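# Insert the steel peg into the block's hole

## Task

Push the steel peg fully down into the block's hole. The block must stay put: if it ever shifts more than about a finger's width from its starting spot, the attempt scores 0.

## Robot and tools

Robot: two arms, left_arm and right_arm, each with a parallel two-finger gripper and a wrist camera. In the scene frame the origin sits on the table surface midway between the arms, +z is up, +x points out over the table, and left_arm is on the +y side. Arm names do not match image sides. Base roots: left_arm at (+0.048, +0.232, +0.002) m, right_arm at (+0.027, -0.320, +0.001) m, each turned slightly about z.

Frames: every hand pose, velocity, Hand target and wrist-camera pose is reported in that arm's own base frame. Fixed cameras and the table use the scene frame. Motion offsets run along the arm's own base axes, and rotations pivot about the Hand target position. The gripper's fingers point along its +z and spread along its y. end_effector_position is the spot between the pads, roughly 1 cm short of the fingertips.

execute_actions(actions, cameras): actions is a list of actions; each action is a list of up to 15 rows, one row per 1/30 s step; if fewer than 15 rows are given the last row repeats. Each row is a single list of 14 numbers, all in [-1, 1]: dx, dy, dz, rx, ry, rz, opening for left_arm, then the same seven for right_arm. The six pose numbers are an offset (not a pose) from that arm's Hand target as it stood when the action began; every row counts from that same start, not from the row before, while the next action starts afresh, so sending the same offset twice moves twice as far. Scale: 1.0 equals 0.6 m for dx, dy, dz, and 180 degrees for rx, ry, rz, which together form one rotation vector. A translation longer than 1.0 is shortened. Sending all six pose numbers as 0 leaves an arm's target unchanged. opening is absolute, not an offset: +1 fully open (0.094 m), -1 shut; always resend the opening you want, since 0 means half open. Images come back only if actions is empty or cameras names some ("all" for every one).

move(target, speed, blend, opening_speed, grip_force, blocking, cameras): drives each gripper in a straight line. target is one 14-number row laid out as above, or a list of up to 15 such rows; every row is an offset from the Hand targets at the move's start, not from the previous row. speed is peak path speed in m/s, 0.002 to 2.9 (default 0.25); rotation is capped at twice that in rad/s; give one value or one per row. blend, in metres, rounds corners between rows (0 means stop at each). opening_speed sets how fast the commanded opening changes, per second on the -1..+1 scale, at least 0.2; use it to close gently. grip_force is the pad force cap in newtons, 10 to 50, one value or one per arm; it persists; lower values close slowly. blocking=false returns after about 0.5 s while the move continues. The whole move is capped at 10 s. Paths ignore obstacles and the other arm. Faster moves overshoot and strike harder; aiming far past a contact pushes harder. Avoid paths passing near an arm's own base, which can whip the elbow around.

wait(seconds): 0 to 3600, sends nothing new; a running move continues and may end it early. stop(): brakes a running move. zoom_image(camera, region): camera is cam_high, cam_low, cam_left_wrist or cam_right_wrist; region [x0, y0, x1, y1] in pixels of that camera's newest full image, origin top-left, at most 504 by 504. read_manual(section): only returns licence text. finished_scene(scene): scene is 1 or 2; ends the scene irreversibly; make no further call in that reply.

Cameras: cam_high and cam_low are fixed, 896x504; cam_left_wrist and cam_right_wrist are fisheye, 672x504.

Results: per arm, end_effector_position (m) and end_effector_quat_wxyz in its base frame; Hand target, the last commanded pose after clipping, which the next offsets build on; Tool commands; grip_measured (opening on the -1..+1 scale; empty fingers read slightly wide, a firm grip on a hard part reads a little narrower than the part); grip_effort_nm (gripper motor effort, negative closing, not pad force); Joint positions, velocities ("within noise" means still) and torques. A move adds a "move:" line giving how it ended: done (at rest within 10 mm and 2 degrees), off_target, moving, held, or fault, plus limits such as paced (pose clipped) or held (steps withheld). Grippers often rest a few cm off the commanded pose from friction and weight; that is not proof of contact. To close a remaining gap, send the missing distance as an offset. Each step, commanded orientation is clipped to within 40 degrees of the measured one.

Avoid: shifting the block beyond a finger's width; dropping the peg or releasing it while it moves; anything falling or being left off the table; fast impacts or hard shoves against fixed or heavy things; grippers, housings or wrist cameras touching between arms, or closing one gripper on the other's fingers; strain on camera cables. Pushing into an unreachable pose or holding loads at full stretch heats motors: MOTOR HOT appears at 75 °C, and at 90 °C an over-temperature fault folds that arm out of use. Any arm stop costs. An arm blocked by something keeps pressing until commanded back past its gripper. Occasionally a loose object gets nudged by outside forces. Finish only when the peg stays fully seated without the robot holding it.

Each tool is called after "Emit:" as name(argument=value, ...), one argument or row to a line, values as JSON.

## Session

Emit:
execute_actions(
  actions=[],
)

Scene clock: 0.00 s.
left_arm: end_effector_position=(+0.2567, +0.0693, +0.2403) grip_measured=+1.000 grip_effort_nm=n/a end_effector_quat_wxyz=(+0.317, -0.182, +0.930, -0.045) | right_arm: end_effector_position=(+0.2993, +0.0315, +0.3084) grip_measured=+1.000 grip_effort_nm=n/a end_effector_quat_wxyz=(+0.588, +0.064, +0.775, +0.222)
Joint positions: left_arm=[0.402 1.038 1.183 -1.094 0.21 -0.054 0.094] | right_arm=[-0.137 0.713 0.758 -0.276 -0.405 0.35 0.094]
Joint velocities: within noise
Joint torques (N m): no reading
Heat: left arm: 32 °C; right arm: 36 °C.
Hand target: left_arm +0.2581, +0.0691, +0.2506; +0.334, -0.176, +0.925, -0.043 | right_arm +0.2971, +0.0326, +0.3235; +0.606, +0.053, +0.763, +0.220
Tool commands: left_gripper/opening=+1.0 right_gripper/opening=+1.0

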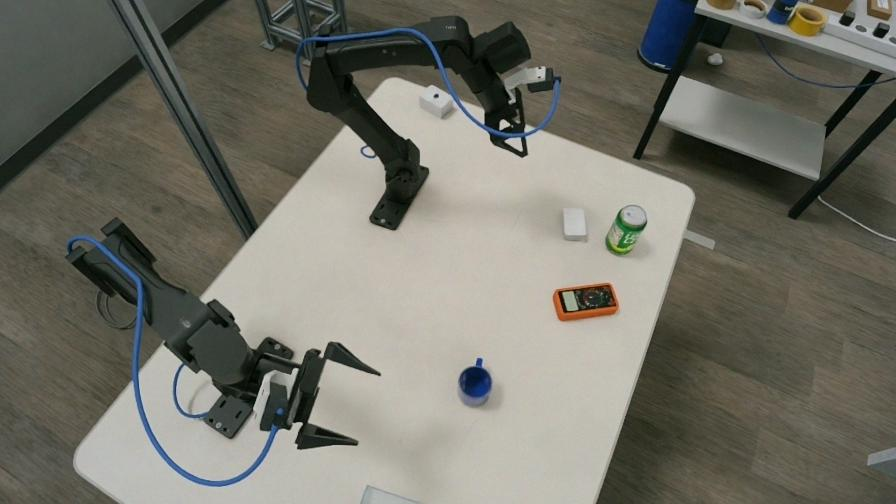

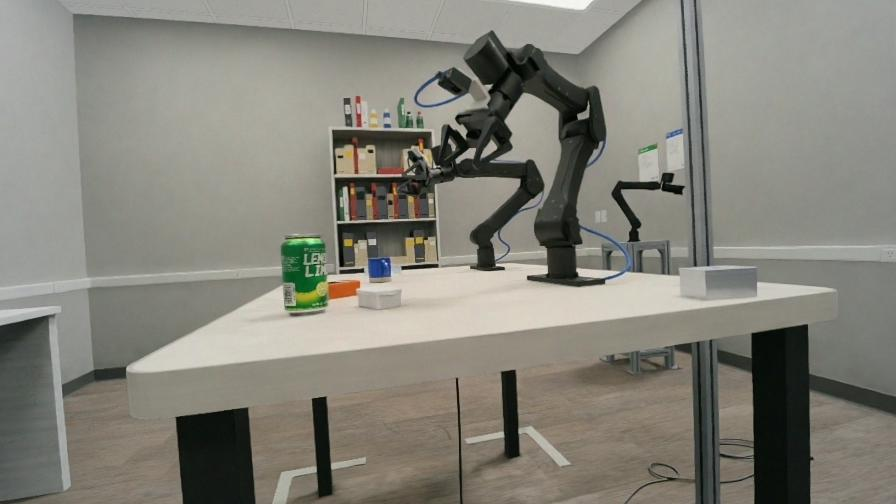

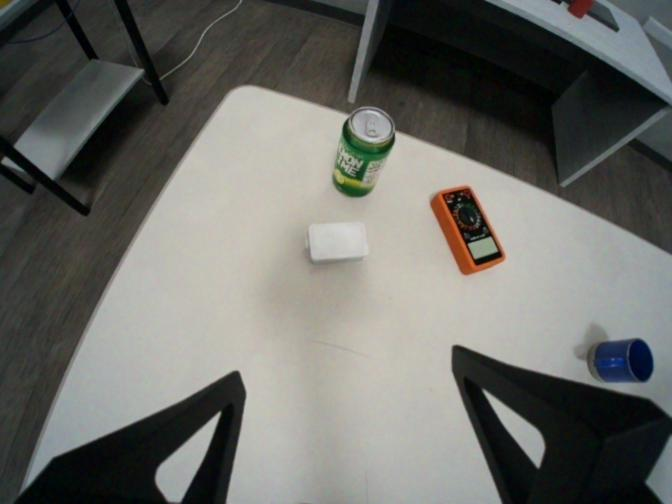

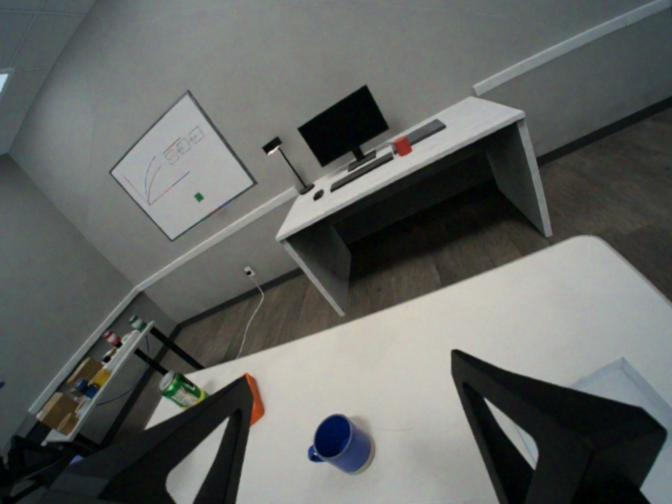

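Emit:
zoom_image(
  camera="cam_high",
  region=[380, 60, 560, 160],
)

Emit:
zoom_image(
  camera="cam_high",
  region=[420, 180, 700, 340],
)

Emit:
zoom_image(
  camera="cam_high",
  region=[300, 340, 560, 504],
)

Emit:
zoom_image(
  camera="cam_low",
  region=[260, 220, 460, 330],
)

Emit:
zoom_image(
  camera="cam_low",
  region=[640, 230, 840, 340],
)

Scaled by 2.800 from the camera's image (finer frame: 1280x720).

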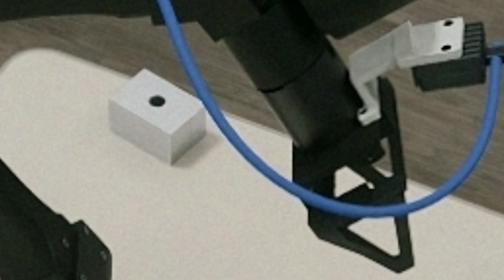

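Scaled by 1.800 from the camera's image (finer frame: 1280x720).

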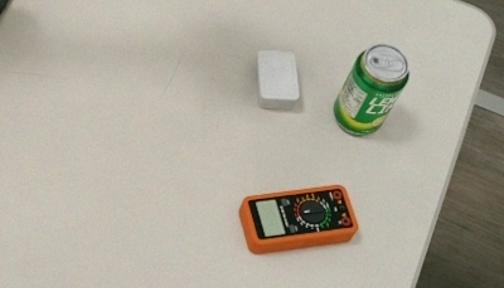

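Scaled by 1.938 from the camera's image (finer frame: 1280x720).

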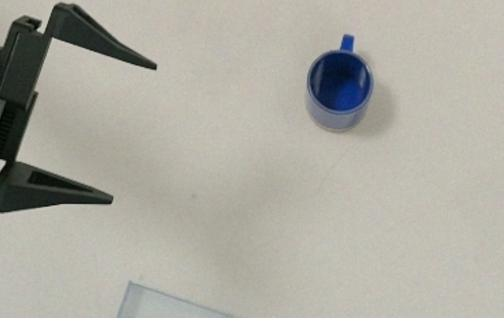

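Scaled by 2.520 from the camera's image (finer frame: 1280x720).

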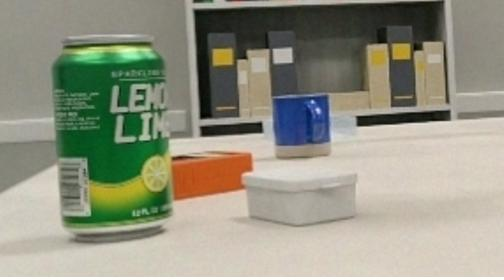

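Scaled by 2.520 from the camera's image (finer frame: 1280x720).

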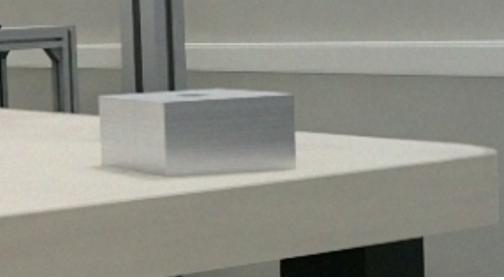

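Emit:
zoom_image(
  camera="cam_right_wrist",
  region=[480, 320, 672, 504],
)

Emit:
zoom_image(
  camera="cam_right_wrist",
  region=[120, 340, 420, 504],
)

Emit:
zoom_image(
  camera="cam_left_wrist",
  region=[260, 80, 560, 304],
)

Emit:
zoom_image(
  camera="cam_left_wrist",
  region=[540, 300, 672, 420],
)

Scaled by 2.625 from the camera's image (finer frame: 960x720).

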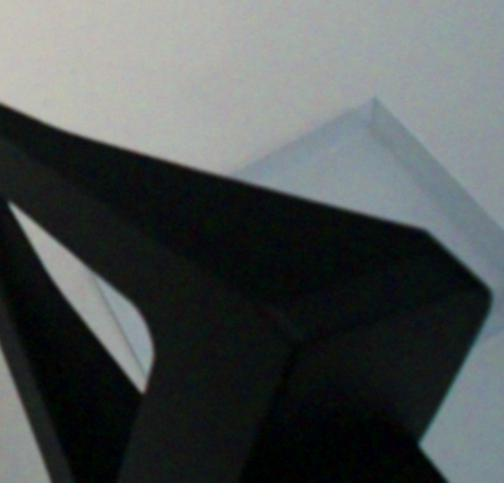

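Scaled by 1.680 from the camera's image (finer frame: 960x720).

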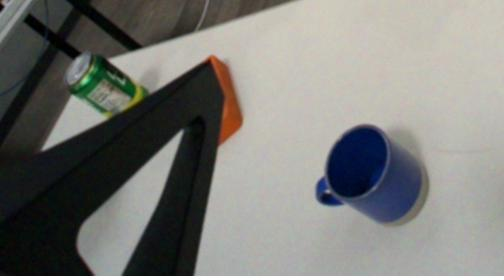

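Scaled by 1.680 from the camera's image (finer frame: 960x720).

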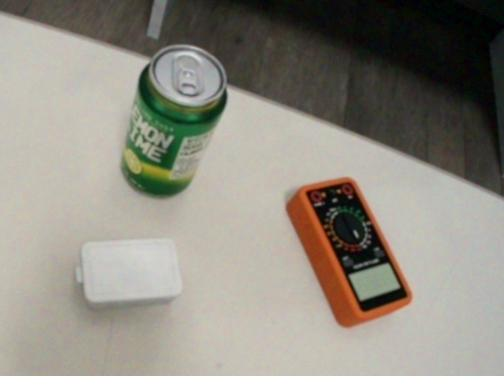

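Scaled by 3.818 from the camera's image (finer frame: 960x720).

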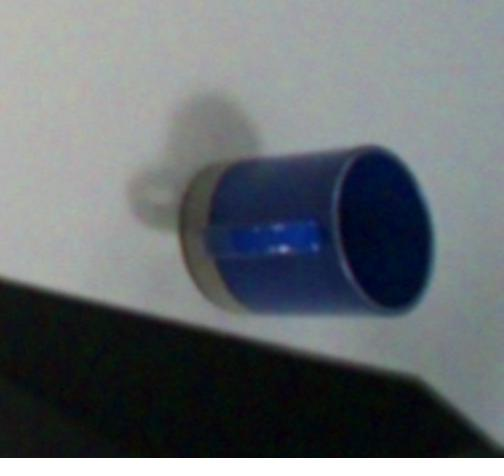

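Emit:
move(
  target=[0, 0, 0, 0, 0, 0, 1, -0.0952, -0.2543, 0.0275, -0.0823, 0.3125, -0.1310, 1],
  cameras=["cam_right_wrist"],
)

Scene clock: 77.03 s.
left_arm: end_effector_position=(+0.2567, +0.0693, +0.2403) grip_measured=+1.000 grip_effort_nm=-0.02 end_effector_quat_wxyz=(+0.317, -0.182, +0.930, -0.045) | right_arm: end_effector_position=(+0.2435, -0.1163, +0.3317) grip_measured=+1.000 grip_effort_nm=-0.01 end_effector_quat_wxyz=(+0.262, +0.219, +0.938, -0.053)
Joint positions: left_arm=[0.402 1.038 1.183 -1.094 0.21 -0.054 0.094] | right_arm=[-0.461 1.326 1.835 -1.539 -0.017 0.004 0.094]
Joint torques (N m): left_arm=[0.08 -2.55 7.13 1.69 0.11 -0.01] | right_arm=[-0.5 -1.81 6.67 1.14 0.15 -0.07]
Heat: left arm: 33 °C; right arm: 38 °C.
Hand target: left_arm +0.2581, +0.0691, +0.2506; +0.334, -0.176, +0.925, -0.043 | right_arm +0.2400, -0.1200, +0.3400; +0.210, +0.222, +0.951, -0.049
Off the commanded pose: left_arm 0.010 m, 2 deg | right_arm 0.010 m, 6 deg.
joint sent to its limit (right arm) — joint 4 (wrist pitch), lower limit. The joint targets are off in position and orientation.
move: off_target (right_arm)
cam_right_wrist: T_world_to_cam=[[-0.55288, -0.82581, -0.11119, 0.07895], [-0.79211, 0.56229, -0.23746, 0.39431], [0.25862, -0.04322, -0.96501, 0.36465]] pos_world=[0.26168, -0.14076, 0.4543]

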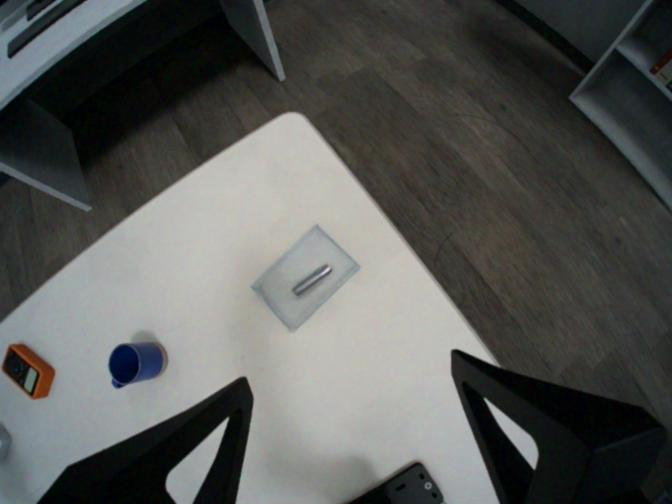

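Emit:
zoom_image(
  camera="cam_right_wrist",
  region=[240, 210, 380, 340],
)

Scaled by 3.600 from the camera's image (finer frame: 960x720).

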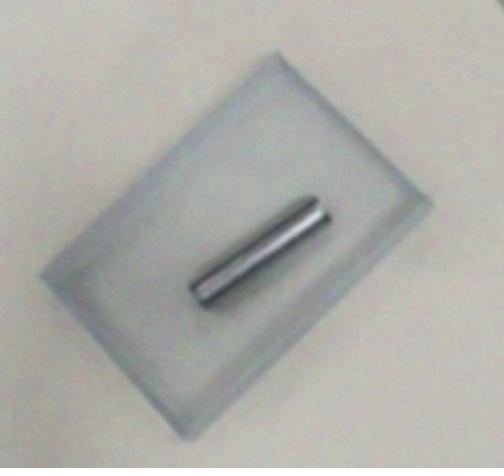

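Emit:
move(
  target=[0, 0, 0, 0, 0, 0, 1, 0.22, 0.025, -0.35, 0.1237, 0.0769, -0.3482, -0.15],
  speed=0.2,
  cameras=["cam_right_wrist"],
)

Scene clock: 255.33 s.
left_arm: end_effector_position=(+0.2567, +0.0693, +0.2403) grip_measured=+1.000 grip_effort_nm=-0.02 end_effector_quat_wxyz=(+0.317, -0.182, +0.930, -0.045) | right_arm: end_effector_position=(+0.3618, -0.1037, +0.1245) grip_measured=-0.148 grip_effort_nm=-0.10 end_effector_quat_wxyz=(-0.015, +0.704, +0.710, -0.007)
Joint positions: left_arm=[0.402 1.038 1.183 -1.094 0.21 -0.054 0.094] | right_arm=[-0.283 2.015 1.846 -1.436 -0.002 1.278 0.04]
Joint torques (N m): left_arm=[0.05 -2.51 7.13 1.68 0.13 0.01] | right_arm=[0.16 -8.46 7.61 0.37 0.01 0.13]
Heat: left arm: 32 °C; right arm: 37 °C.
Hand target: left_arm +0.2581, +0.0691, +0.2506; +0.334, -0.176, +0.925, -0.043 | right_arm +0.3720, -0.1050, +0.1300; +0.000, +0.707, +0.707, -0.001
Off the commanded pose: left_arm 0.010 m, 2 deg | right_arm 0.012 m, 2 deg.
move: off_target (right_arm)
cam_right_wrist: T_world_to_cam=[[-0.98786, 0.15389, 0.02112, 0.37414], [0.15326, 0.94355, 0.29364, 0.0631], [0.02526, 0.29331, -0.95568, 0.25273]] pos_world=[0.35354, -0.19124, 0.2151]

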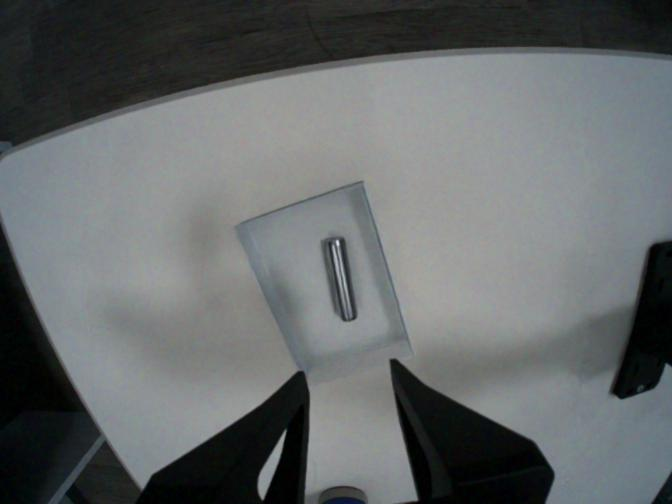

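Emit:
zoom_image(
  camera="cam_right_wrist",
  region=[220, 170, 430, 400],
)

Scaled by 2.191 from the camera's image (finer frame: 960x720).

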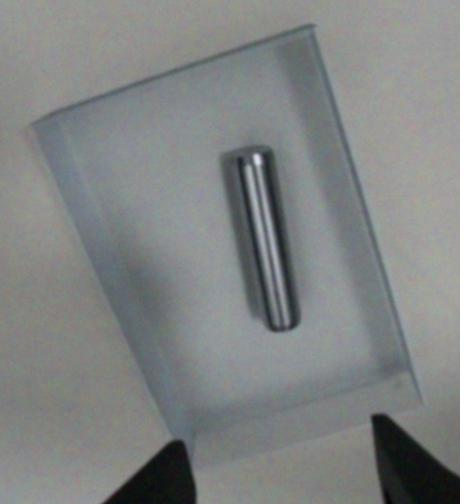

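Emit:
move(
  target=[0, 0, 0, 0, 0, 0, 1, -0.0038, -0.0322, -0.1242, -0.0036, -0.0099, 0, -0.404],
  speed=0.15,
  cameras=["cam_right_wrist"],
)

Scene clock: 304.43 s.
left_arm: end_effector_position=(+0.2567, +0.0693, +0.2403) grip_measured=+1.000 grip_effort_nm=-0.01 end_effector_quat_wxyz=(+0.317, -0.182, +0.930, -0.045) | right_arm: end_effector_position=(+0.3673, -0.1217, +0.0585) grip_measured=-0.402 grip_effort_nm=-0.10 end_effector_quat_wxyz=(+0.010, +0.706, +0.708, +0.007)
Joint positions: left_arm=[0.402 1.038 1.183 -1.094 0.21 -0.054 0.094] | right_arm=[-0.324 2.015 1.584 -1.115 -0.003 1.245 0.028]
Joint torques (N m): left_arm=[0.03 -2.54 7.16 1.71 0.11 0.02] | right_arm=[-0.47 -8.81 4.49 0.59 0.04 -0.01]
Heat: left arm: 32 °C; right arm: 38 °C.
Hand target: left_arm +0.2581, +0.0691, +0.2506; +0.334, -0.176, +0.925, -0.043 | right_arm +0.3697, -0.1243, +0.0555; +0.015, +0.707, +0.707, +0.006
Off the commanded pose: left_arm 0.010 m, 2 deg | right_arm 0.005 m, 1 deg.
move: done
cam_right_wrist: T_world_to_cam=[[-0.9862, 0.1614, -0.0368, 0.3875], [0.14427, 0.94698, 0.28707, 0.10275], [0.08118, 0.2778, -0.9572, 0.17256]] pos_world=[0.35332, -0.20778, 0.14994]

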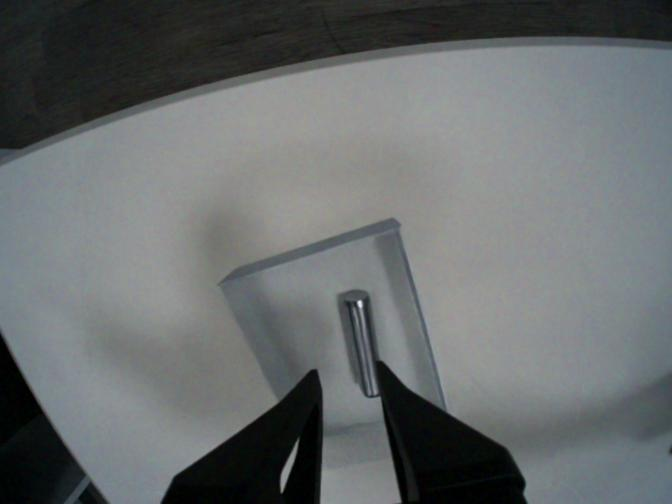

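Emit:
zoom_image(
  camera="cam_right_wrist",
  region=[260, 250, 460, 430],
)

Scaled by 2.520 from the camera's image (finer frame: 960x720).

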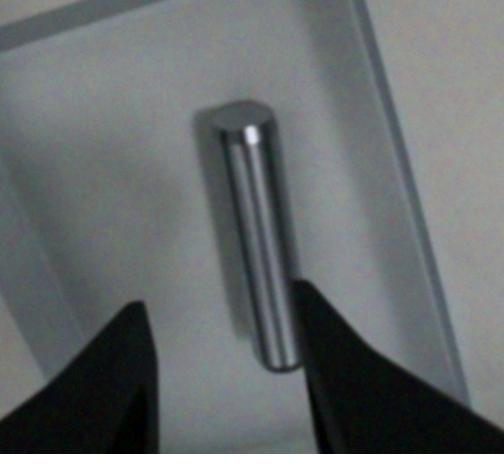

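Emit:
move(
  target=[0, 0, 0, 0, 0, 0, 1, -0.0118, -0.0097, -0.0392, 0, 0, 0, -0.404],
  speed=0.1,
  cameras=["cam_right_wrist"],
)

Emit:
zoom_image(
  camera="cam_right_wrist",
  region=[260, 270, 460, 450],
)

Scene clock: 326.63 s.
left_arm: end_effector_position=(+0.2567, +0.0693, +0.2403) grip_measured=+1.000 grip_effort_nm=-0.02 end_effector_quat_wxyz=(+0.317, -0.182, +0.930, -0.045) | right_arm: end_effector_position=(+0.3608, -0.1251, +0.0360) grip_measured=-0.402 grip_effort_nm=-0.09 end_effector_quat_wxyz=(+0.011, +0.704, +0.710, +0.007)
Joint positions: left_arm=[0.402 1.038 1.183 -1.094 0.21 -0.054 0.094] | right_arm=[-0.338 2.015 1.492 -1.022 -0.003 1.225 0.028]
Joint torques (N m): left_arm=[0.03 -2.44 7.05 1.69 0.11 -0.01] | right_arm=[-0.46 -8.38 4.56 0.61 0.02 0]
Heat: left arm: 32 °C; right arm: 37 °C.
Hand target: left_arm +0.2581, +0.0691, +0.2506; +0.334, -0.176, +0.925, -0.043 | right_arm +0.3626, -0.1301, +0.0320; +0.015, +0.707, +0.707, +0.006
Off the commanded pose: left_arm 0.010 m, 2 deg | right_arm 0.007 m, 1 deg.
move: done
cam_right_wrist: T_world_to_cam=[[-0.98712, 0.1553, -0.03832, 0.38043], [0.13806, 0.94815, 0.28626, 0.11582], [0.08079, 0.27729, -0.95739, 0.15252]] pos_world=[0.34722, -0.21119, 0.12744]

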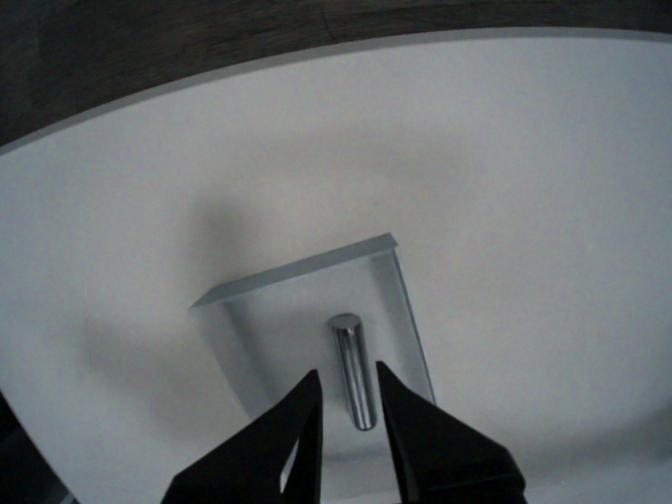

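Scaled by 2.520 from the camera's image (finer frame: 960x720).

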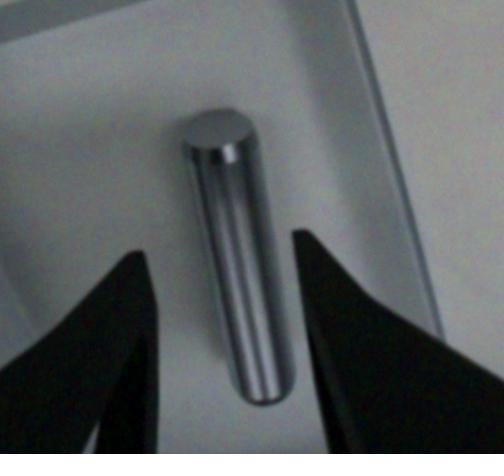

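Emit:
move(
  target=[0, 0, 0, 0, 0, 0, 1, -0.0042, -0.0065, -0.015, 0, 0.006, 0, -0.404],
  speed=0.05,
  cameras=["cam_right_wrist"],
)

Emit:
zoom_image(
  camera="cam_right_wrist",
  region=[260, 270, 460, 450],
)

Scene clock: 366.17 s.
left_arm: end_effector_position=(+0.2567, +0.0693, +0.2403) grip_measured=+1.000 grip_effort_nm=-0.01 end_effector_quat_wxyz=(+0.317, -0.182, +0.930, -0.045) | right_arm: end_effector_position=(+0.3598, -0.1278, +0.0277) grip_measured=-0.402 grip_effort_nm=-0.10 end_effector_quat_wxyz=(+0.004, +0.704, +0.711, +0.004)
Joint positions: left_arm=[0.402 1.038 1.183 -1.094 0.21 -0.054 0.094] | right_arm=[-0.345 2.038 1.492 -1.014 -0.003 1.215 0.028]
Joint torques (N m): left_arm=[0.12 -2.5 7.12 1.71 0.11 0.02] | right_arm=[-0.5 -8.51 4.33 0.57 0.09 -0.02]
Heat: left arm: 32 °C; right arm: 37 °C.
Hand target: left_arm +0.2581, +0.0691, +0.2506; +0.334, -0.176, +0.925, -0.043 | right_arm +0.3601, -0.1340, +0.0230; +0.008, +0.707, +0.707, +0.000
Off the commanded pose: left_arm 0.010 m, 2 deg | right_arm 0.008 m, 1 deg.
move: done
cam_right_wrist: T_world_to_cam=[[-0.98781, 0.15391, -0.02324, 0.3792], [0.14074, 0.94693, 0.28897, 0.11969], [0.06648, 0.28218, -0.95705, 0.15122]] pos_world=[0.34767, -0.21437, 0.11896]

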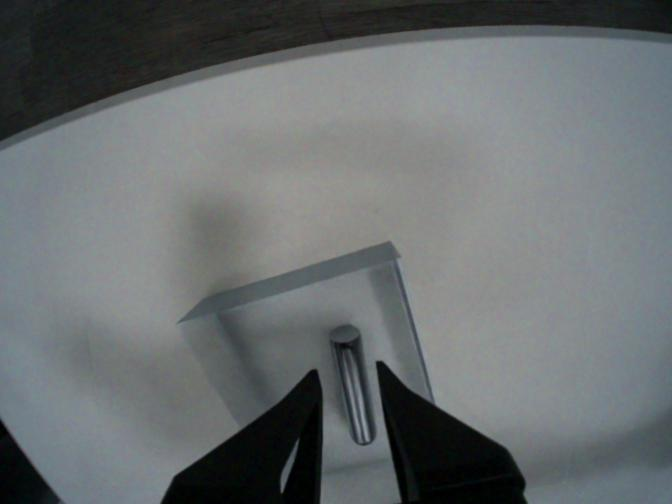

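Scaled by 2.520 from the camera's image (finer frame: 960x720).

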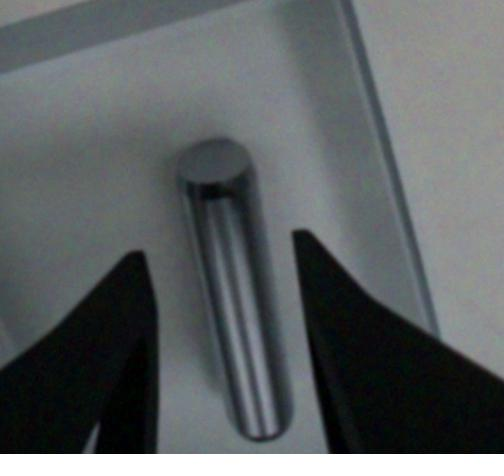

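Emit:
move(
  target=[0, 0, 0, 0, 0, 0, 1, -0.002, 0, -0.0075, 0, 0, 0, -0.404],
  speed=0.03,
  cameras=["cam_right_wrist"],
)

Emit:
zoom_image(
  camera="cam_right_wrist",
  region=[260, 270, 460, 450],
)

Scene clock: 372.50 s.
left_arm: end_effector_position=(+0.2567, +0.0693, +0.2403) grip_measured=+1.000 grip_effort_nm=-0.02 end_effector_quat_wxyz=(+0.317, -0.182, +0.930, -0.045) | right_arm: end_effector_position=(+0.3584, -0.1274, +0.0233) grip_measured=-0.402 grip_effort_nm=-0.10 end_effector_quat_wxyz=(+0.004, +0.703, +0.711, +0.004)
Joint positions: left_arm=[0.402 1.038 1.183 -1.094 0.21 -0.054 0.094] | right_arm=[-0.345 2.038 1.473 -0.996 -0.003 1.214 0.028]
Joint torques (N m): left_arm=[0.05 -2.54 7.17 1.7 0.15 0] | right_arm=[-0.64 -8.38 4.45 0.59 0.08 -0.02]
Heat: left arm: 32 °C; right arm: 37 °C.
Hand target: left_arm +0.2581, +0.0691, +0.2506; +0.334, -0.176, +0.925, -0.043 | right_arm +0.3589, -0.1340, +0.0185; +0.008, +0.707, +0.707, +0.000
Off the commanded pose: left_arm 0.010 m, 2 deg | right_arm 0.008 m, 1 deg.
move: done
cam_right_wrist: T_world_to_cam=[[-0.98804, 0.15246, -0.02326, 0.3776], [0.13934, 0.94714, 0.28898, 0.12122], [0.06608, 0.28228, -0.95705, 0.14702]] pos_world=[0.34647, -0.21388, 0.11446]

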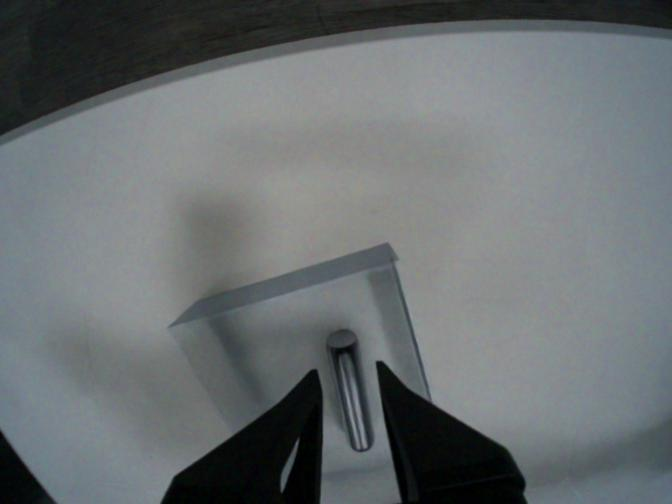

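Scaled by 2.520 from the camera's image (finer frame: 960x720).

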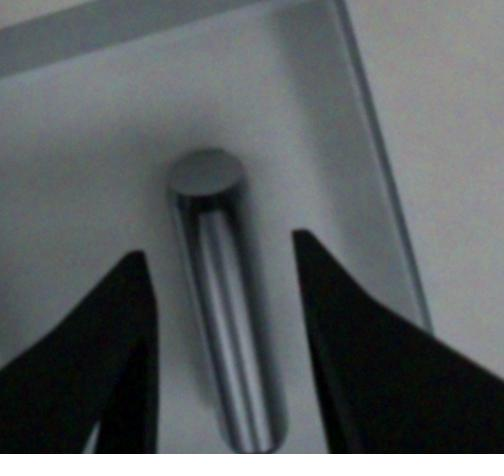

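Emit:
move(
  target=[0, 0, 0, 0, 0, 0, 1, 0, 0, -0.0067, 0, 0, 0, -0.404],
  speed=0.03,
  cameras=["cam_right_wrist"],
)

Emit:
zoom_image(
  camera="cam_right_wrist",
  region=[260, 270, 460, 450],
)

Scene clock: 376.80 s.
left_arm: end_effector_position=(+0.2567, +0.0693, +0.2403) grip_measured=+1.000 grip_effort_nm=-0.01 end_effector_quat_wxyz=(+0.317, -0.182, +0.930, -0.045) | right_arm: end_effector_position=(+0.3582, -0.1273, +0.0189) grip_measured=-0.402 grip_effort_nm=-0.10 end_effector_quat_wxyz=(+0.003, +0.703, +0.711, +0.003)
Joint positions: left_arm=[0.402 1.038 1.183 -1.094 0.21 -0.054 0.094] | right_arm=[-0.345 2.044 1.464 -0.982 -0.003 1.214 0.028]
Joint torques (N m): left_arm=[0.1 -2.58 7.19 1.7 0.12 0] | right_arm=[-0.58 -8.35 4.42 0.58 0.08 -0.02]
Heat: left arm: 32 °C; right arm: 37 °C.
Hand target: left_arm +0.2581, +0.0691, +0.2506; +0.334, -0.176, +0.925, -0.043 | right_arm +0.3589, -0.1340, +0.0145; +0.008, +0.707, +0.707, +0.000
Off the commanded pose: left_arm 0.010 m, 2 deg | right_arm 0.008 m, 1 deg.
move: done
cam_right_wrist: T_world_to_cam=[[-0.98807, 0.15244, -0.02174, 0.37723], [0.13973, 0.94699, 0.28928, 0.1223], [0.06469, 0.28279, -0.957, 0.1434]] pos_world=[0.34637, -0.21387, 0.11006]

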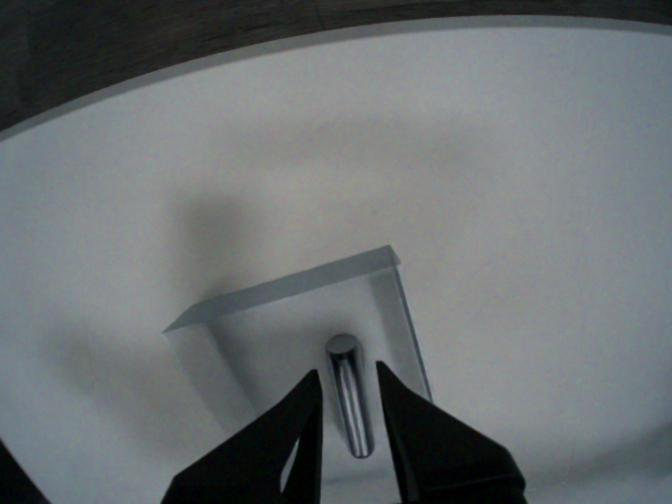

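Scaled by 2.520 from the camera's image (finer frame: 960x720).

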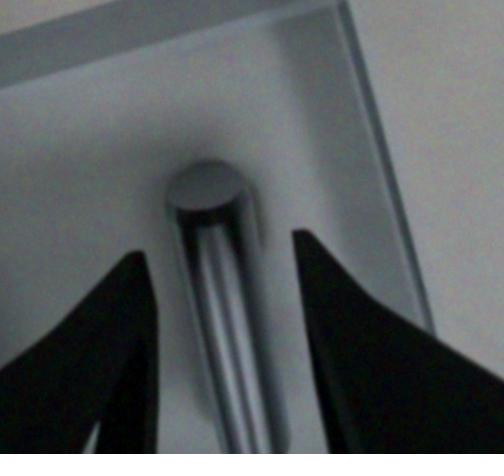

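Emit:
move(
  target=[0, 0, 0, 0, 0, 0, 1, 0, 0, -0.005, 0, 0, 0, -0.404],
  speed=0.03,
  cameras=["cam_right_wrist"],
)

Emit:
zoom_image(
  camera="cam_right_wrist",
  region=[260, 270, 460, 450],
)

Scene clock: 395.50 s.
left_arm: end_effector_position=(+0.2567, +0.0693, +0.2403) grip_measured=+1.000 grip_effort_nm=-0.02 end_effector_quat_wxyz=(+0.317, -0.182, +0.930, -0.045) | right_arm: end_effector_position=(+0.3588, -0.1275, +0.0174) grip_measured=-0.402 grip_effort_nm=-0.10 end_effector_quat_wxyz=(+0.005, +0.703, +0.711, +0.004)
Joint positions: left_arm=[0.402 1.038 1.183 -1.094 0.21 -0.054 0.094] | right_arm=[-0.345 2.044 1.458 -0.971 -0.003 1.214 0.028]
Joint torques (N m): left_arm=[0.02 -2.55 7.16 1.69 0.12 0] | right_arm=[-0.65 -8.1 4.44 0.59 0.08 -0.01]
Heat: left arm: 32 °C; right arm: 37 °C.
Hand target: left_arm +0.2581, +0.0691, +0.2506; +0.334, -0.176, +0.925, -0.043 | right_arm +0.3589, -0.1340, +0.0115; +0.008, +0.707, +0.707, +0.000
Off the commanded pose: left_arm 0.010 m, 2 deg | right_arm 0.009 m, 1 deg.
move: done
cam_right_wrist: T_world_to_cam=[[-0.98797, 0.15238, -0.02632, 0.37788], [0.13845, 0.94745, 0.28839, 0.12339], [0.06889, 0.28128, -0.95715, 0.1404]] pos_world=[0.34658, -0.21398, 0.10875]

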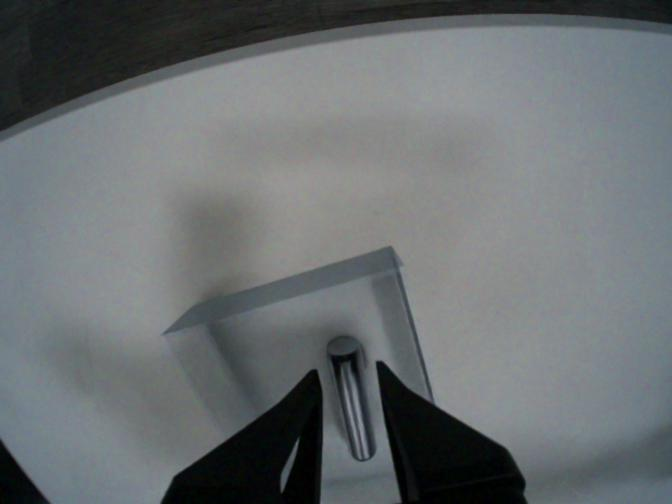

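Scaled by 2.520 from the camera's image (finer frame: 960x720).

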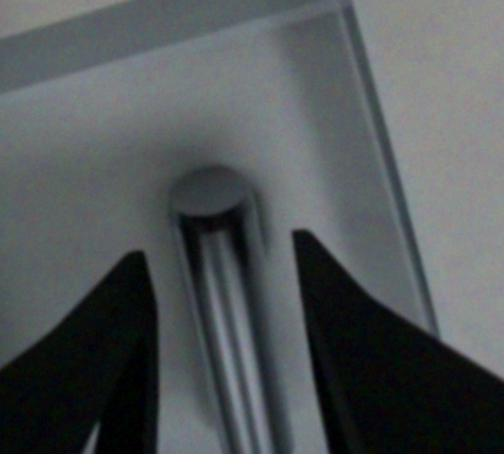

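Emit:
move(
  target=[0, 0, 0, 0, 0, 0, 1, 0, 0, 0.0025, 0, 0, 0, -1],
  speed=0.03,
  grip_force=[50, 25],
  cameras=["cam_right_wrist"],
)

Emit:
zoom_image(
  camera="cam_right_wrist",
  region=[260, 270, 460, 450],
)

Scene clock: 405.07 s.
left_arm: end_effector_position=(+0.2567, +0.0693, +0.2403) grip_measured=+1.000 grip_effort_nm=-0.01 end_effector_quat_wxyz=(+0.317, -0.182, +0.930, -0.045) | right_arm: end_effector_position=(+0.3595, -0.1277, +0.0184) grip_measured=-0.962 grip_effort_nm=-0.57 end_effector_quat_wxyz=(+0.007, +0.703, +0.711, +0.005)
Joint positions: left_arm=[0.402 1.038 1.183 -1.094 0.21 -0.054 0.094] | right_arm=[-0.345 2.043 1.46 -0.971 -0.003 1.214 0.002]
Joint torques (N m): left_arm=[0.08 -2.5 7.12 1.68 0.15 0.01] | right_arm=[-0.59 -8.25 4.62 0.53 0.08 -0.01]
Heat: left arm: 32 °C; right arm: 37 °C.
Hand target: left_arm +0.2581, +0.0691, +0.2506; +0.334, -0.176, +0.925, -0.043 | right_arm +0.3589, -0.1340, +0.0130; +0.008, +0.707, +0.707, +0.000
Off the commanded pose: left_arm 0.010 m, 2 deg | right_arm 0.008 m, 1 deg.
grip_force (N): 50, 25
move: done
cam_right_wrist: T_world_to_cam=[[-0.98789, 0.15237, -0.02927, 0.37862], [0.13765, 0.94774, 0.28781, 0.12357], [0.07159, 0.2803, -0.95724, 0.14012]] pos_world=[0.34699, -0.21408, 0.10965]

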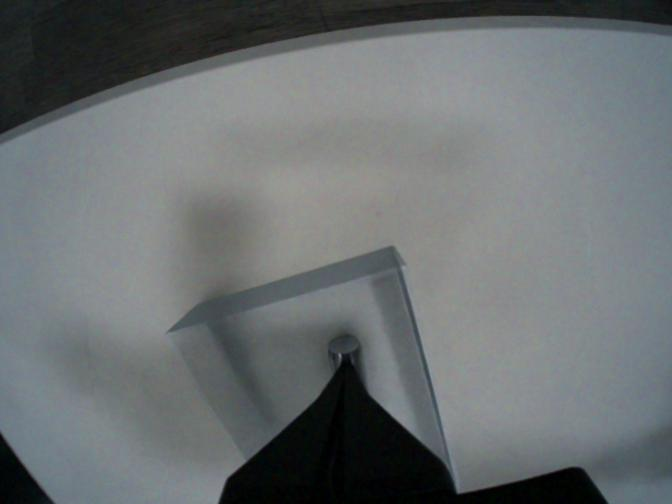

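Scaled by 2.520 from the camera's image (finer frame: 960x720).

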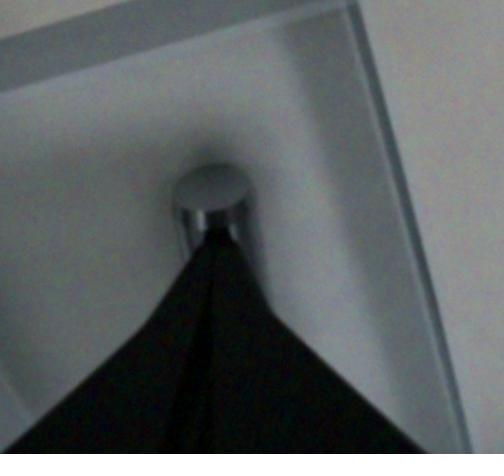

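Emit:
move(
  target=[0, 0, 0, 0, 0, 0, 1, 0, 0, 0.004, 0, 0, 0, -0.404],
  speed=0.03,
  cameras=["cam_right_wrist"],
)

Emit:
zoom_image(
  camera="cam_right_wrist",
  region=[260, 270, 460, 450],
)

Scene clock: 453.10 s.
left_arm: end_effector_position=(+0.2567, +0.0693, +0.2403) grip_measured=+1.000 grip_effort_nm=-0.01 end_effector_quat_wxyz=(+0.317, -0.182, +0.930, -0.045) | right_arm: end_effector_position=(+0.3591, -0.1276, +0.0169) grip_measured=-0.406 grip_effort_nm=0.09 end_effector_quat_wxyz=(+0.005, +0.703, +0.711, +0.004)
Joint positions: left_arm=[0.402 1.038 1.183 -1.094 0.21 -0.054 0.094] | right_arm=[-0.345 2.046 1.458 -0.97 -0.003 1.214 0.028]
Joint torques (N m): left_arm=[0.05 -2.51 7.17 1.71 0.12 0.01] | right_arm=[-0.64 -8.69 5.05 0.4 0.08 -0.01]
Heat: left arm: 32 °C; right arm: 36 °C.
Hand target: left_arm +0.2581, +0.0691, +0.2506; +0.334, -0.176, +0.925, -0.043 | right_arm +0.3589, -0.1340, +0.0154; +0.008, +0.707, +0.707, +0.000
Off the commanded pose: left_arm 0.010 m, 2 deg | right_arm 0.007 m, 1 deg.
grip_force (N): 50, 25
move: done
cam_right_wrist: T_world_to_cam=[[-0.98797, 0.15238, -0.02632, 0.37806], [0.13845, 0.94745, 0.28839, 0.12353], [0.06889, 0.28128, -0.95715, 0.13982]] pos_world=[0.34678, -0.21398, 0.10815]

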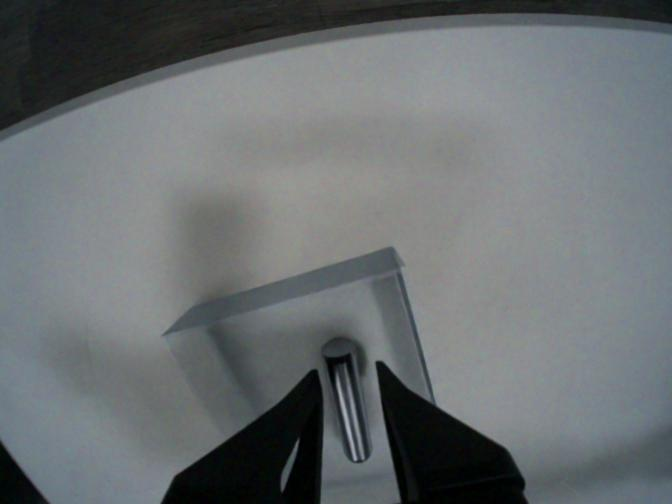

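Scaled by 2.520 from the camera's image (finer frame: 960x720).

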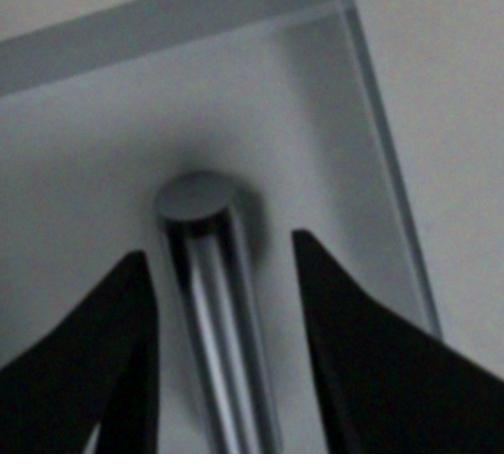

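Emit:
move(
  target=[0, 0, 0, 0, 0, 0, 1, 0.0042, 0, -0.0157, 0, 0, 0, -0.404],
  speed=0.03,
  cameras=["cam_right_wrist"],
)

Emit:
zoom_image(
  camera="cam_right_wrist",
  region=[260, 270, 460, 450],
)

Scene clock: 463.17 s.
left_arm: end_effector_position=(+0.2567, +0.0693, +0.2403) grip_measured=+1.000 grip_effort_nm=-0.02 end_effector_quat_wxyz=(+0.317, -0.182, +0.930, -0.045) | right_arm: end_effector_position=(+0.3605, -0.1281, +0.0103) grip_measured=-0.406 grip_effort_nm=0.08 end_effector_quat_wxyz=(+0.003, +0.703, +0.711, +0.003)
Joint positions: left_arm=[0.402 1.038 1.183 -1.094 0.21 -0.054 0.094] | right_arm=[-0.345 2.064 1.458 -0.956 -0.003 1.214 0.028]
Joint torques (N m): left_arm=[0.1 -2.54 7.12 1.69 0.15 0.01] | right_arm=[-0.4 -8.51 4.44 0.58 0.08 0.01]
Heat: left arm: 32 °C; right arm: 36 °C.
Hand target: left_arm +0.2581, +0.0691, +0.2506; +0.334, -0.176, +0.925, -0.043 | right_arm +0.3614, -0.1340, +0.0059; +0.008, +0.707, +0.707, +0.000
Off the commanded pose: left_arm 0.010 m, 2 deg | right_arm 0.007 m, 1 deg.
grip_force (N): 50, 25
move: done
cam_right_wrist: T_world_to_cam=[[-0.98807, 0.15244, -0.02174, 0.37944], [0.13973, 0.94699, 0.28928, 0.12522], [0.06469, 0.28279, -0.957, 0.13525]] pos_world=[0.34867, -0.21467, 0.10146]

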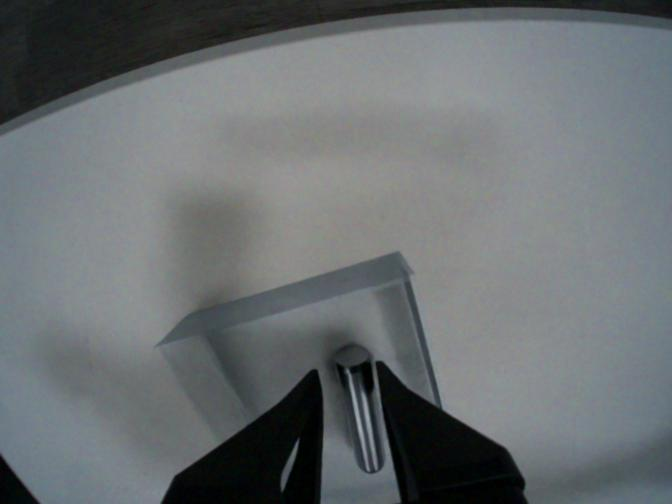

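Scaled by 2.520 from the camera's image (finer frame: 960x720).

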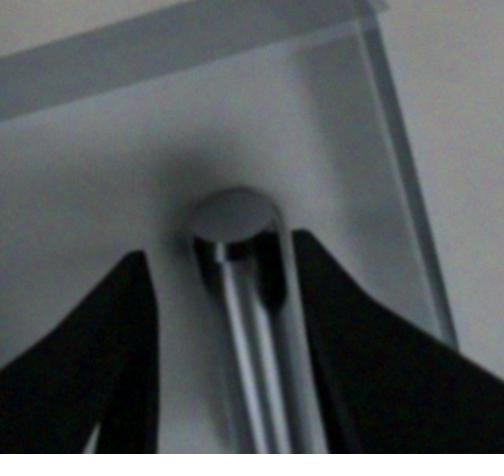

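Emit:
move(
  target=[0, 0, 0, 0, 0, 0, 1, -0.002, 0, -0.003, 0, 0, 0, -0.404],
  speed=0.03,
  cameras=["cam_right_wrist"],
)

Emit:
zoom_image(
  camera="cam_right_wrist",
  region=[260, 270, 460, 450],
)

Scene clock: 469.60 s.
left_arm: end_effector_position=(+0.2567, +0.0693, +0.2403) grip_measured=+1.000 grip_effort_nm=-0.01 end_effector_quat_wxyz=(+0.317, -0.182, +0.930, -0.045) | right_arm: end_effector_position=(+0.3593, -0.1277, +0.0081) grip_measured=-0.406 grip_effort_nm=0.08 end_effector_quat_wxyz=(+0.003, +0.703, +0.711, +0.003)
Joint positions: left_arm=[0.402 1.038 1.183 -1.094 0.21 -0.054 0.094] | right_arm=[-0.345 2.064 1.449 -0.948 -0.003 1.214 0.028]
Joint torques (N m): left_arm=[0.05 -2.52 7.12 1.67 0.14 0] | right_arm=[-0.51 -8.64 4.37 0.58 0.1 -0.01]
Heat: left arm: 32 °C; right arm: 36 °C.
Hand target: left_arm +0.2581, +0.0691, +0.2506; +0.334, -0.176, +0.925, -0.043 | right_arm +0.3602, -0.1340, +0.0041; +0.008, +0.707, +0.707, +0.000
Off the commanded pose: left_arm 0.010 m, 2 deg | right_arm 0.008 m, 1 deg.
grip_force (N): 50, 25
move: done
cam_right_wrist: T_world_to_cam=[[-0.98811, 0.15243, -0.02022, 0.3782], [0.14014, 0.94685, 0.28956, 0.12542], [0.06328, 0.28328, -0.95695, 0.13368]] pos_world=[0.34766, -0.21427, 0.09926]

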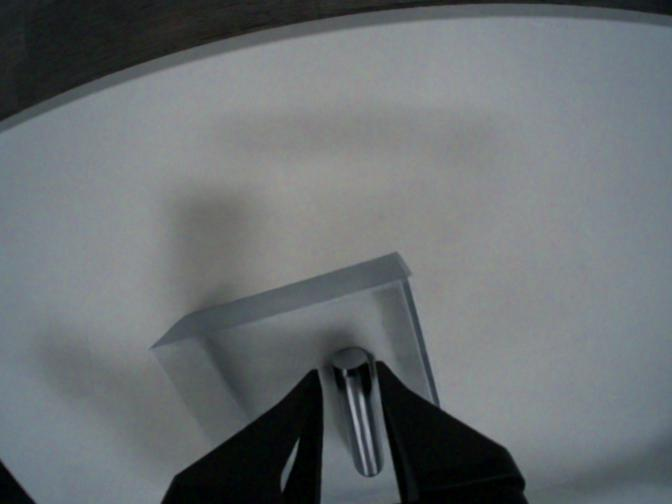

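Scaled by 2.520 from the camera's image (finer frame: 960x720).

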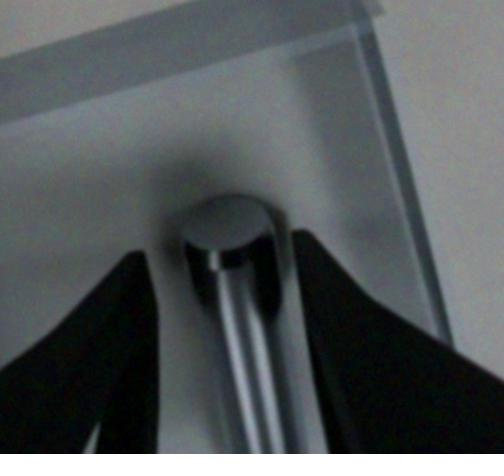

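Emit:
move(
  target=[0, 0, 0, 0, 0, 0, 1, 0, 0, 0.0, 0, 0, 0, -1],
  speed=0.03,
  grip_force=[50, 25],
  cameras=["cam_right_wrist"],
)

Emit:
zoom_image(
  camera="cam_right_wrist",
  region=[260, 270, 460, 450],
)

Scene clock: 473.83 s.
left_arm: end_effector_position=(+0.2567, +0.0693, +0.2403) grip_measured=+1.000 grip_effort_nm=-0.02 end_effector_quat_wxyz=(+0.317, -0.182, +0.930, -0.045) | right_arm: end_effector_position=(+0.3597, -0.1278, +0.0081) grip_measured=-0.632 grip_effort_nm=-0.58 end_effector_quat_wxyz=(+0.003, +0.703, +0.711, +0.003)
Joint positions: left_arm=[0.402 1.038 1.183 -1.094 0.21 -0.054 0.094] | right_arm=[-0.345 2.064 1.449 -0.947 -0.003 1.214 0.017]
Joint torques (N m): left_arm=[-0.01 -2.51 7.12 1.7 0.13 0] | right_arm=[-0.54 -8.64 4.36 0.56 0.09 -0.01]
Heat: left arm: 32 °C; right arm: 36 °C.
Hand target: left_arm +0.2581, +0.0691, +0.2506; +0.334, -0.176, +0.925, -0.043 | right_arm +0.3602, -0.1340, +0.0041; +0.008, +0.707, +0.707, +0.000
Off the commanded pose: left_arm 0.010 m, 2 deg | right_arm 0.007 m, 1 deg.
grip_force (N): 50, 25
move: done
cam_right_wrist: T_world_to_cam=[[-0.98807, 0.15244, -0.02174, 0.37856], [0.13973, 0.94699, 0.28928, 0.12569], [0.06469, 0.28279, -0.957, 0.13311]] pos_world=[0.34787, -0.21437, 0.09926]

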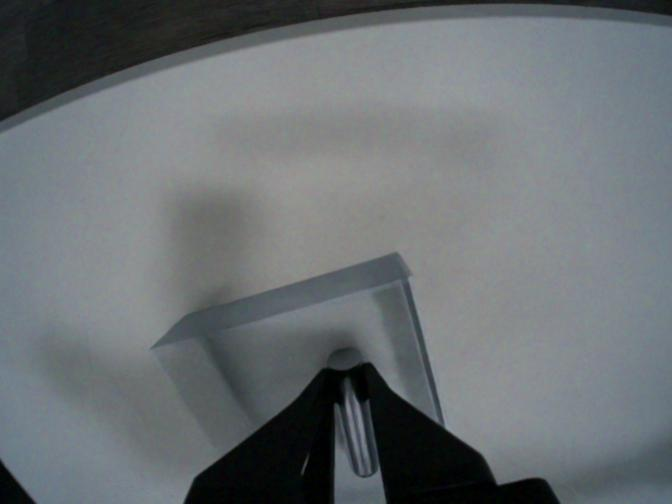

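Scaled by 2.520 from the camera's image (finer frame: 960x720).

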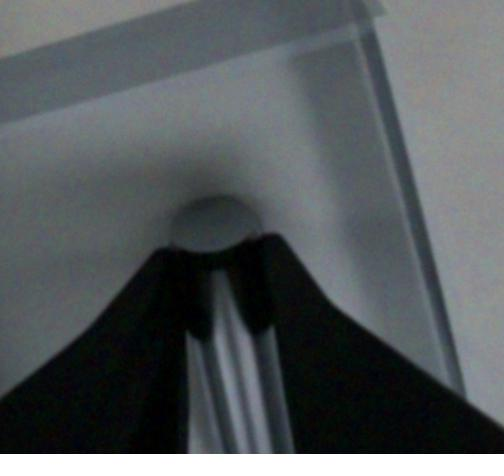

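Emit:
move(
  target=[
    [0, 0, 0, 0, 0, 0, 1, 0, 0, 0.0, 0, 0, 0, -0.5],
    [0, 0, 0, 0, 0, 0, 1, 0, 0, -0.006, 0, 0, 0, -0.5],
  ],
  speed=0.03,
  grip_force=[50, 25],
  cameras=["cam_right_wrist"],
)

Emit:
zoom_image(
  camera="cam_right_wrist",
  region=[260, 270, 460, 450],
)

Scene clock: 496.63 s.
left_arm: end_effector_position=(+0.2567, +0.0693, +0.2403) grip_measured=+1.000 grip_effort_nm=-0.01 end_effector_quat_wxyz=(+0.317, -0.182, +0.930, -0.045) | right_arm: end_effector_position=(+0.3598, -0.1278, +0.0063) grip_measured=-0.502 grip_effort_nm=0.08 end_effector_quat_wxyz=(+0.005, +0.703, +0.711, +0.004)
Joint positions: left_arm=[0.402 1.038 1.183 -1.094 0.21 -0.054 0.094] | right_arm=[-0.345 2.064 1.441 -0.936 -0.003 1.214 0.023]
Joint torques (N m): left_arm=[0.06 -2.56 7.15 1.7 0.12 0.03] | right_arm=[-0.49 -8.25 4.36 0.58 0.09 0]
Heat: left arm: 32 °C; right arm: 35 °C.
Hand target: left_arm +0.2581, +0.0691, +0.2506; +0.334, -0.176, +0.925, -0.043 | right_arm +0.3602, -0.1340, +0.0005; +0.008, +0.707, +0.707, +0.000
Off the commanded pose: left_arm 0.010 m, 2 deg | right_arm 0.008 m, 1 deg.
grip_force (N): 50, 25
move: done
cam_right_wrist: T_world_to_cam=[[-0.98801, 0.15237, -0.02481, 0.37858], [0.13884, 0.9473, 0.2887, 0.12655], [0.06749, 0.28179, -0.9571, 0.13029]] pos_world=[0.34768, -0.21428, 0.09755]

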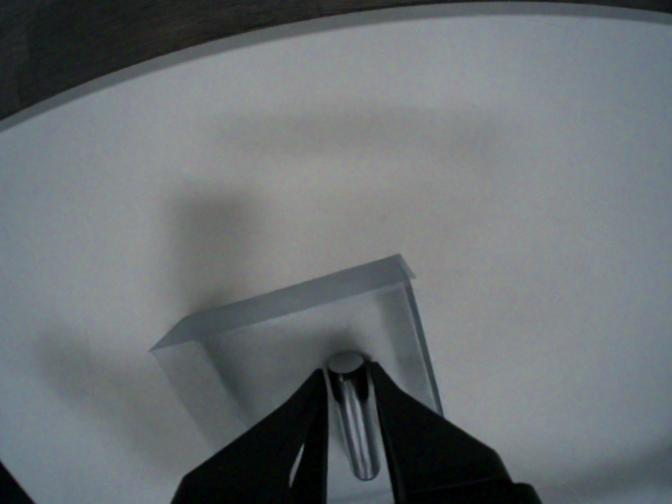

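Scaled by 2.520 from the camera's image (finer frame: 960x720).

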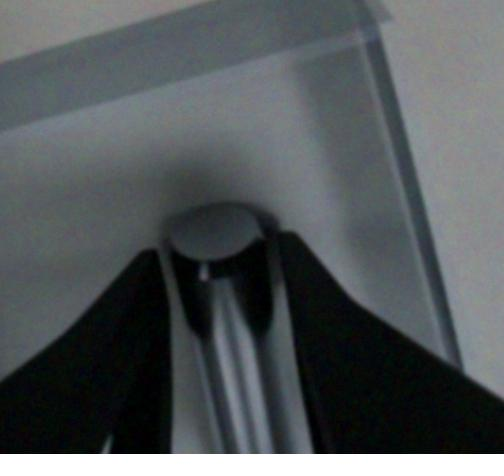

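Emit:
move(
  target=[
    [0, 0, 0, 0, 0, 0, 1, 0, 0, -0.004, 0, 0, 0, -0.5],
  ],
  speed=0.03,
  cameras=[],
)

Scene clock: 501.13 s.
left_arm: end_effector_position=(+0.2567, +0.0693, +0.2403) grip_measured=+1.000 grip_effort_nm=-0.02 end_effector_quat_wxyz=(+0.317, -0.182, +0.930, -0.045) | right_arm: end_effector_position=(+0.3613, -0.1284, +0.0041) grip_measured=-0.502 grip_effort_nm=0.09 end_effector_quat_wxyz=(+0.006, +0.703, +0.711, +0.005)
Joint positions: left_arm=[0.402 1.038 1.183 -1.094 0.21 -0.054 0.094] | right_arm=[-0.345 2.07 1.441 -0.927 -0.003 1.214 0.023]
Joint torques (N m): left_arm=[0.02 -2.59 7.21 1.68 0.13 -0.02] | right_arm=[-0.49 -8.44 4.04 0.6 0.07 0]
Heat: left arm: 32 °C; right arm: 35 °C.
Hand target: left_arm +0.2581, +0.0691, +0.2506; +0.334, -0.176, +0.925, -0.043 | right_arm +0.3602, -0.1340, -0.0019; +0.008, +0.707, +0.707, +0.000
Off the commanded pose: left_arm 0.010 m, 2 deg | right_arm 0.008 m, 1 deg.
grip_force (N): 50, 25
move: done


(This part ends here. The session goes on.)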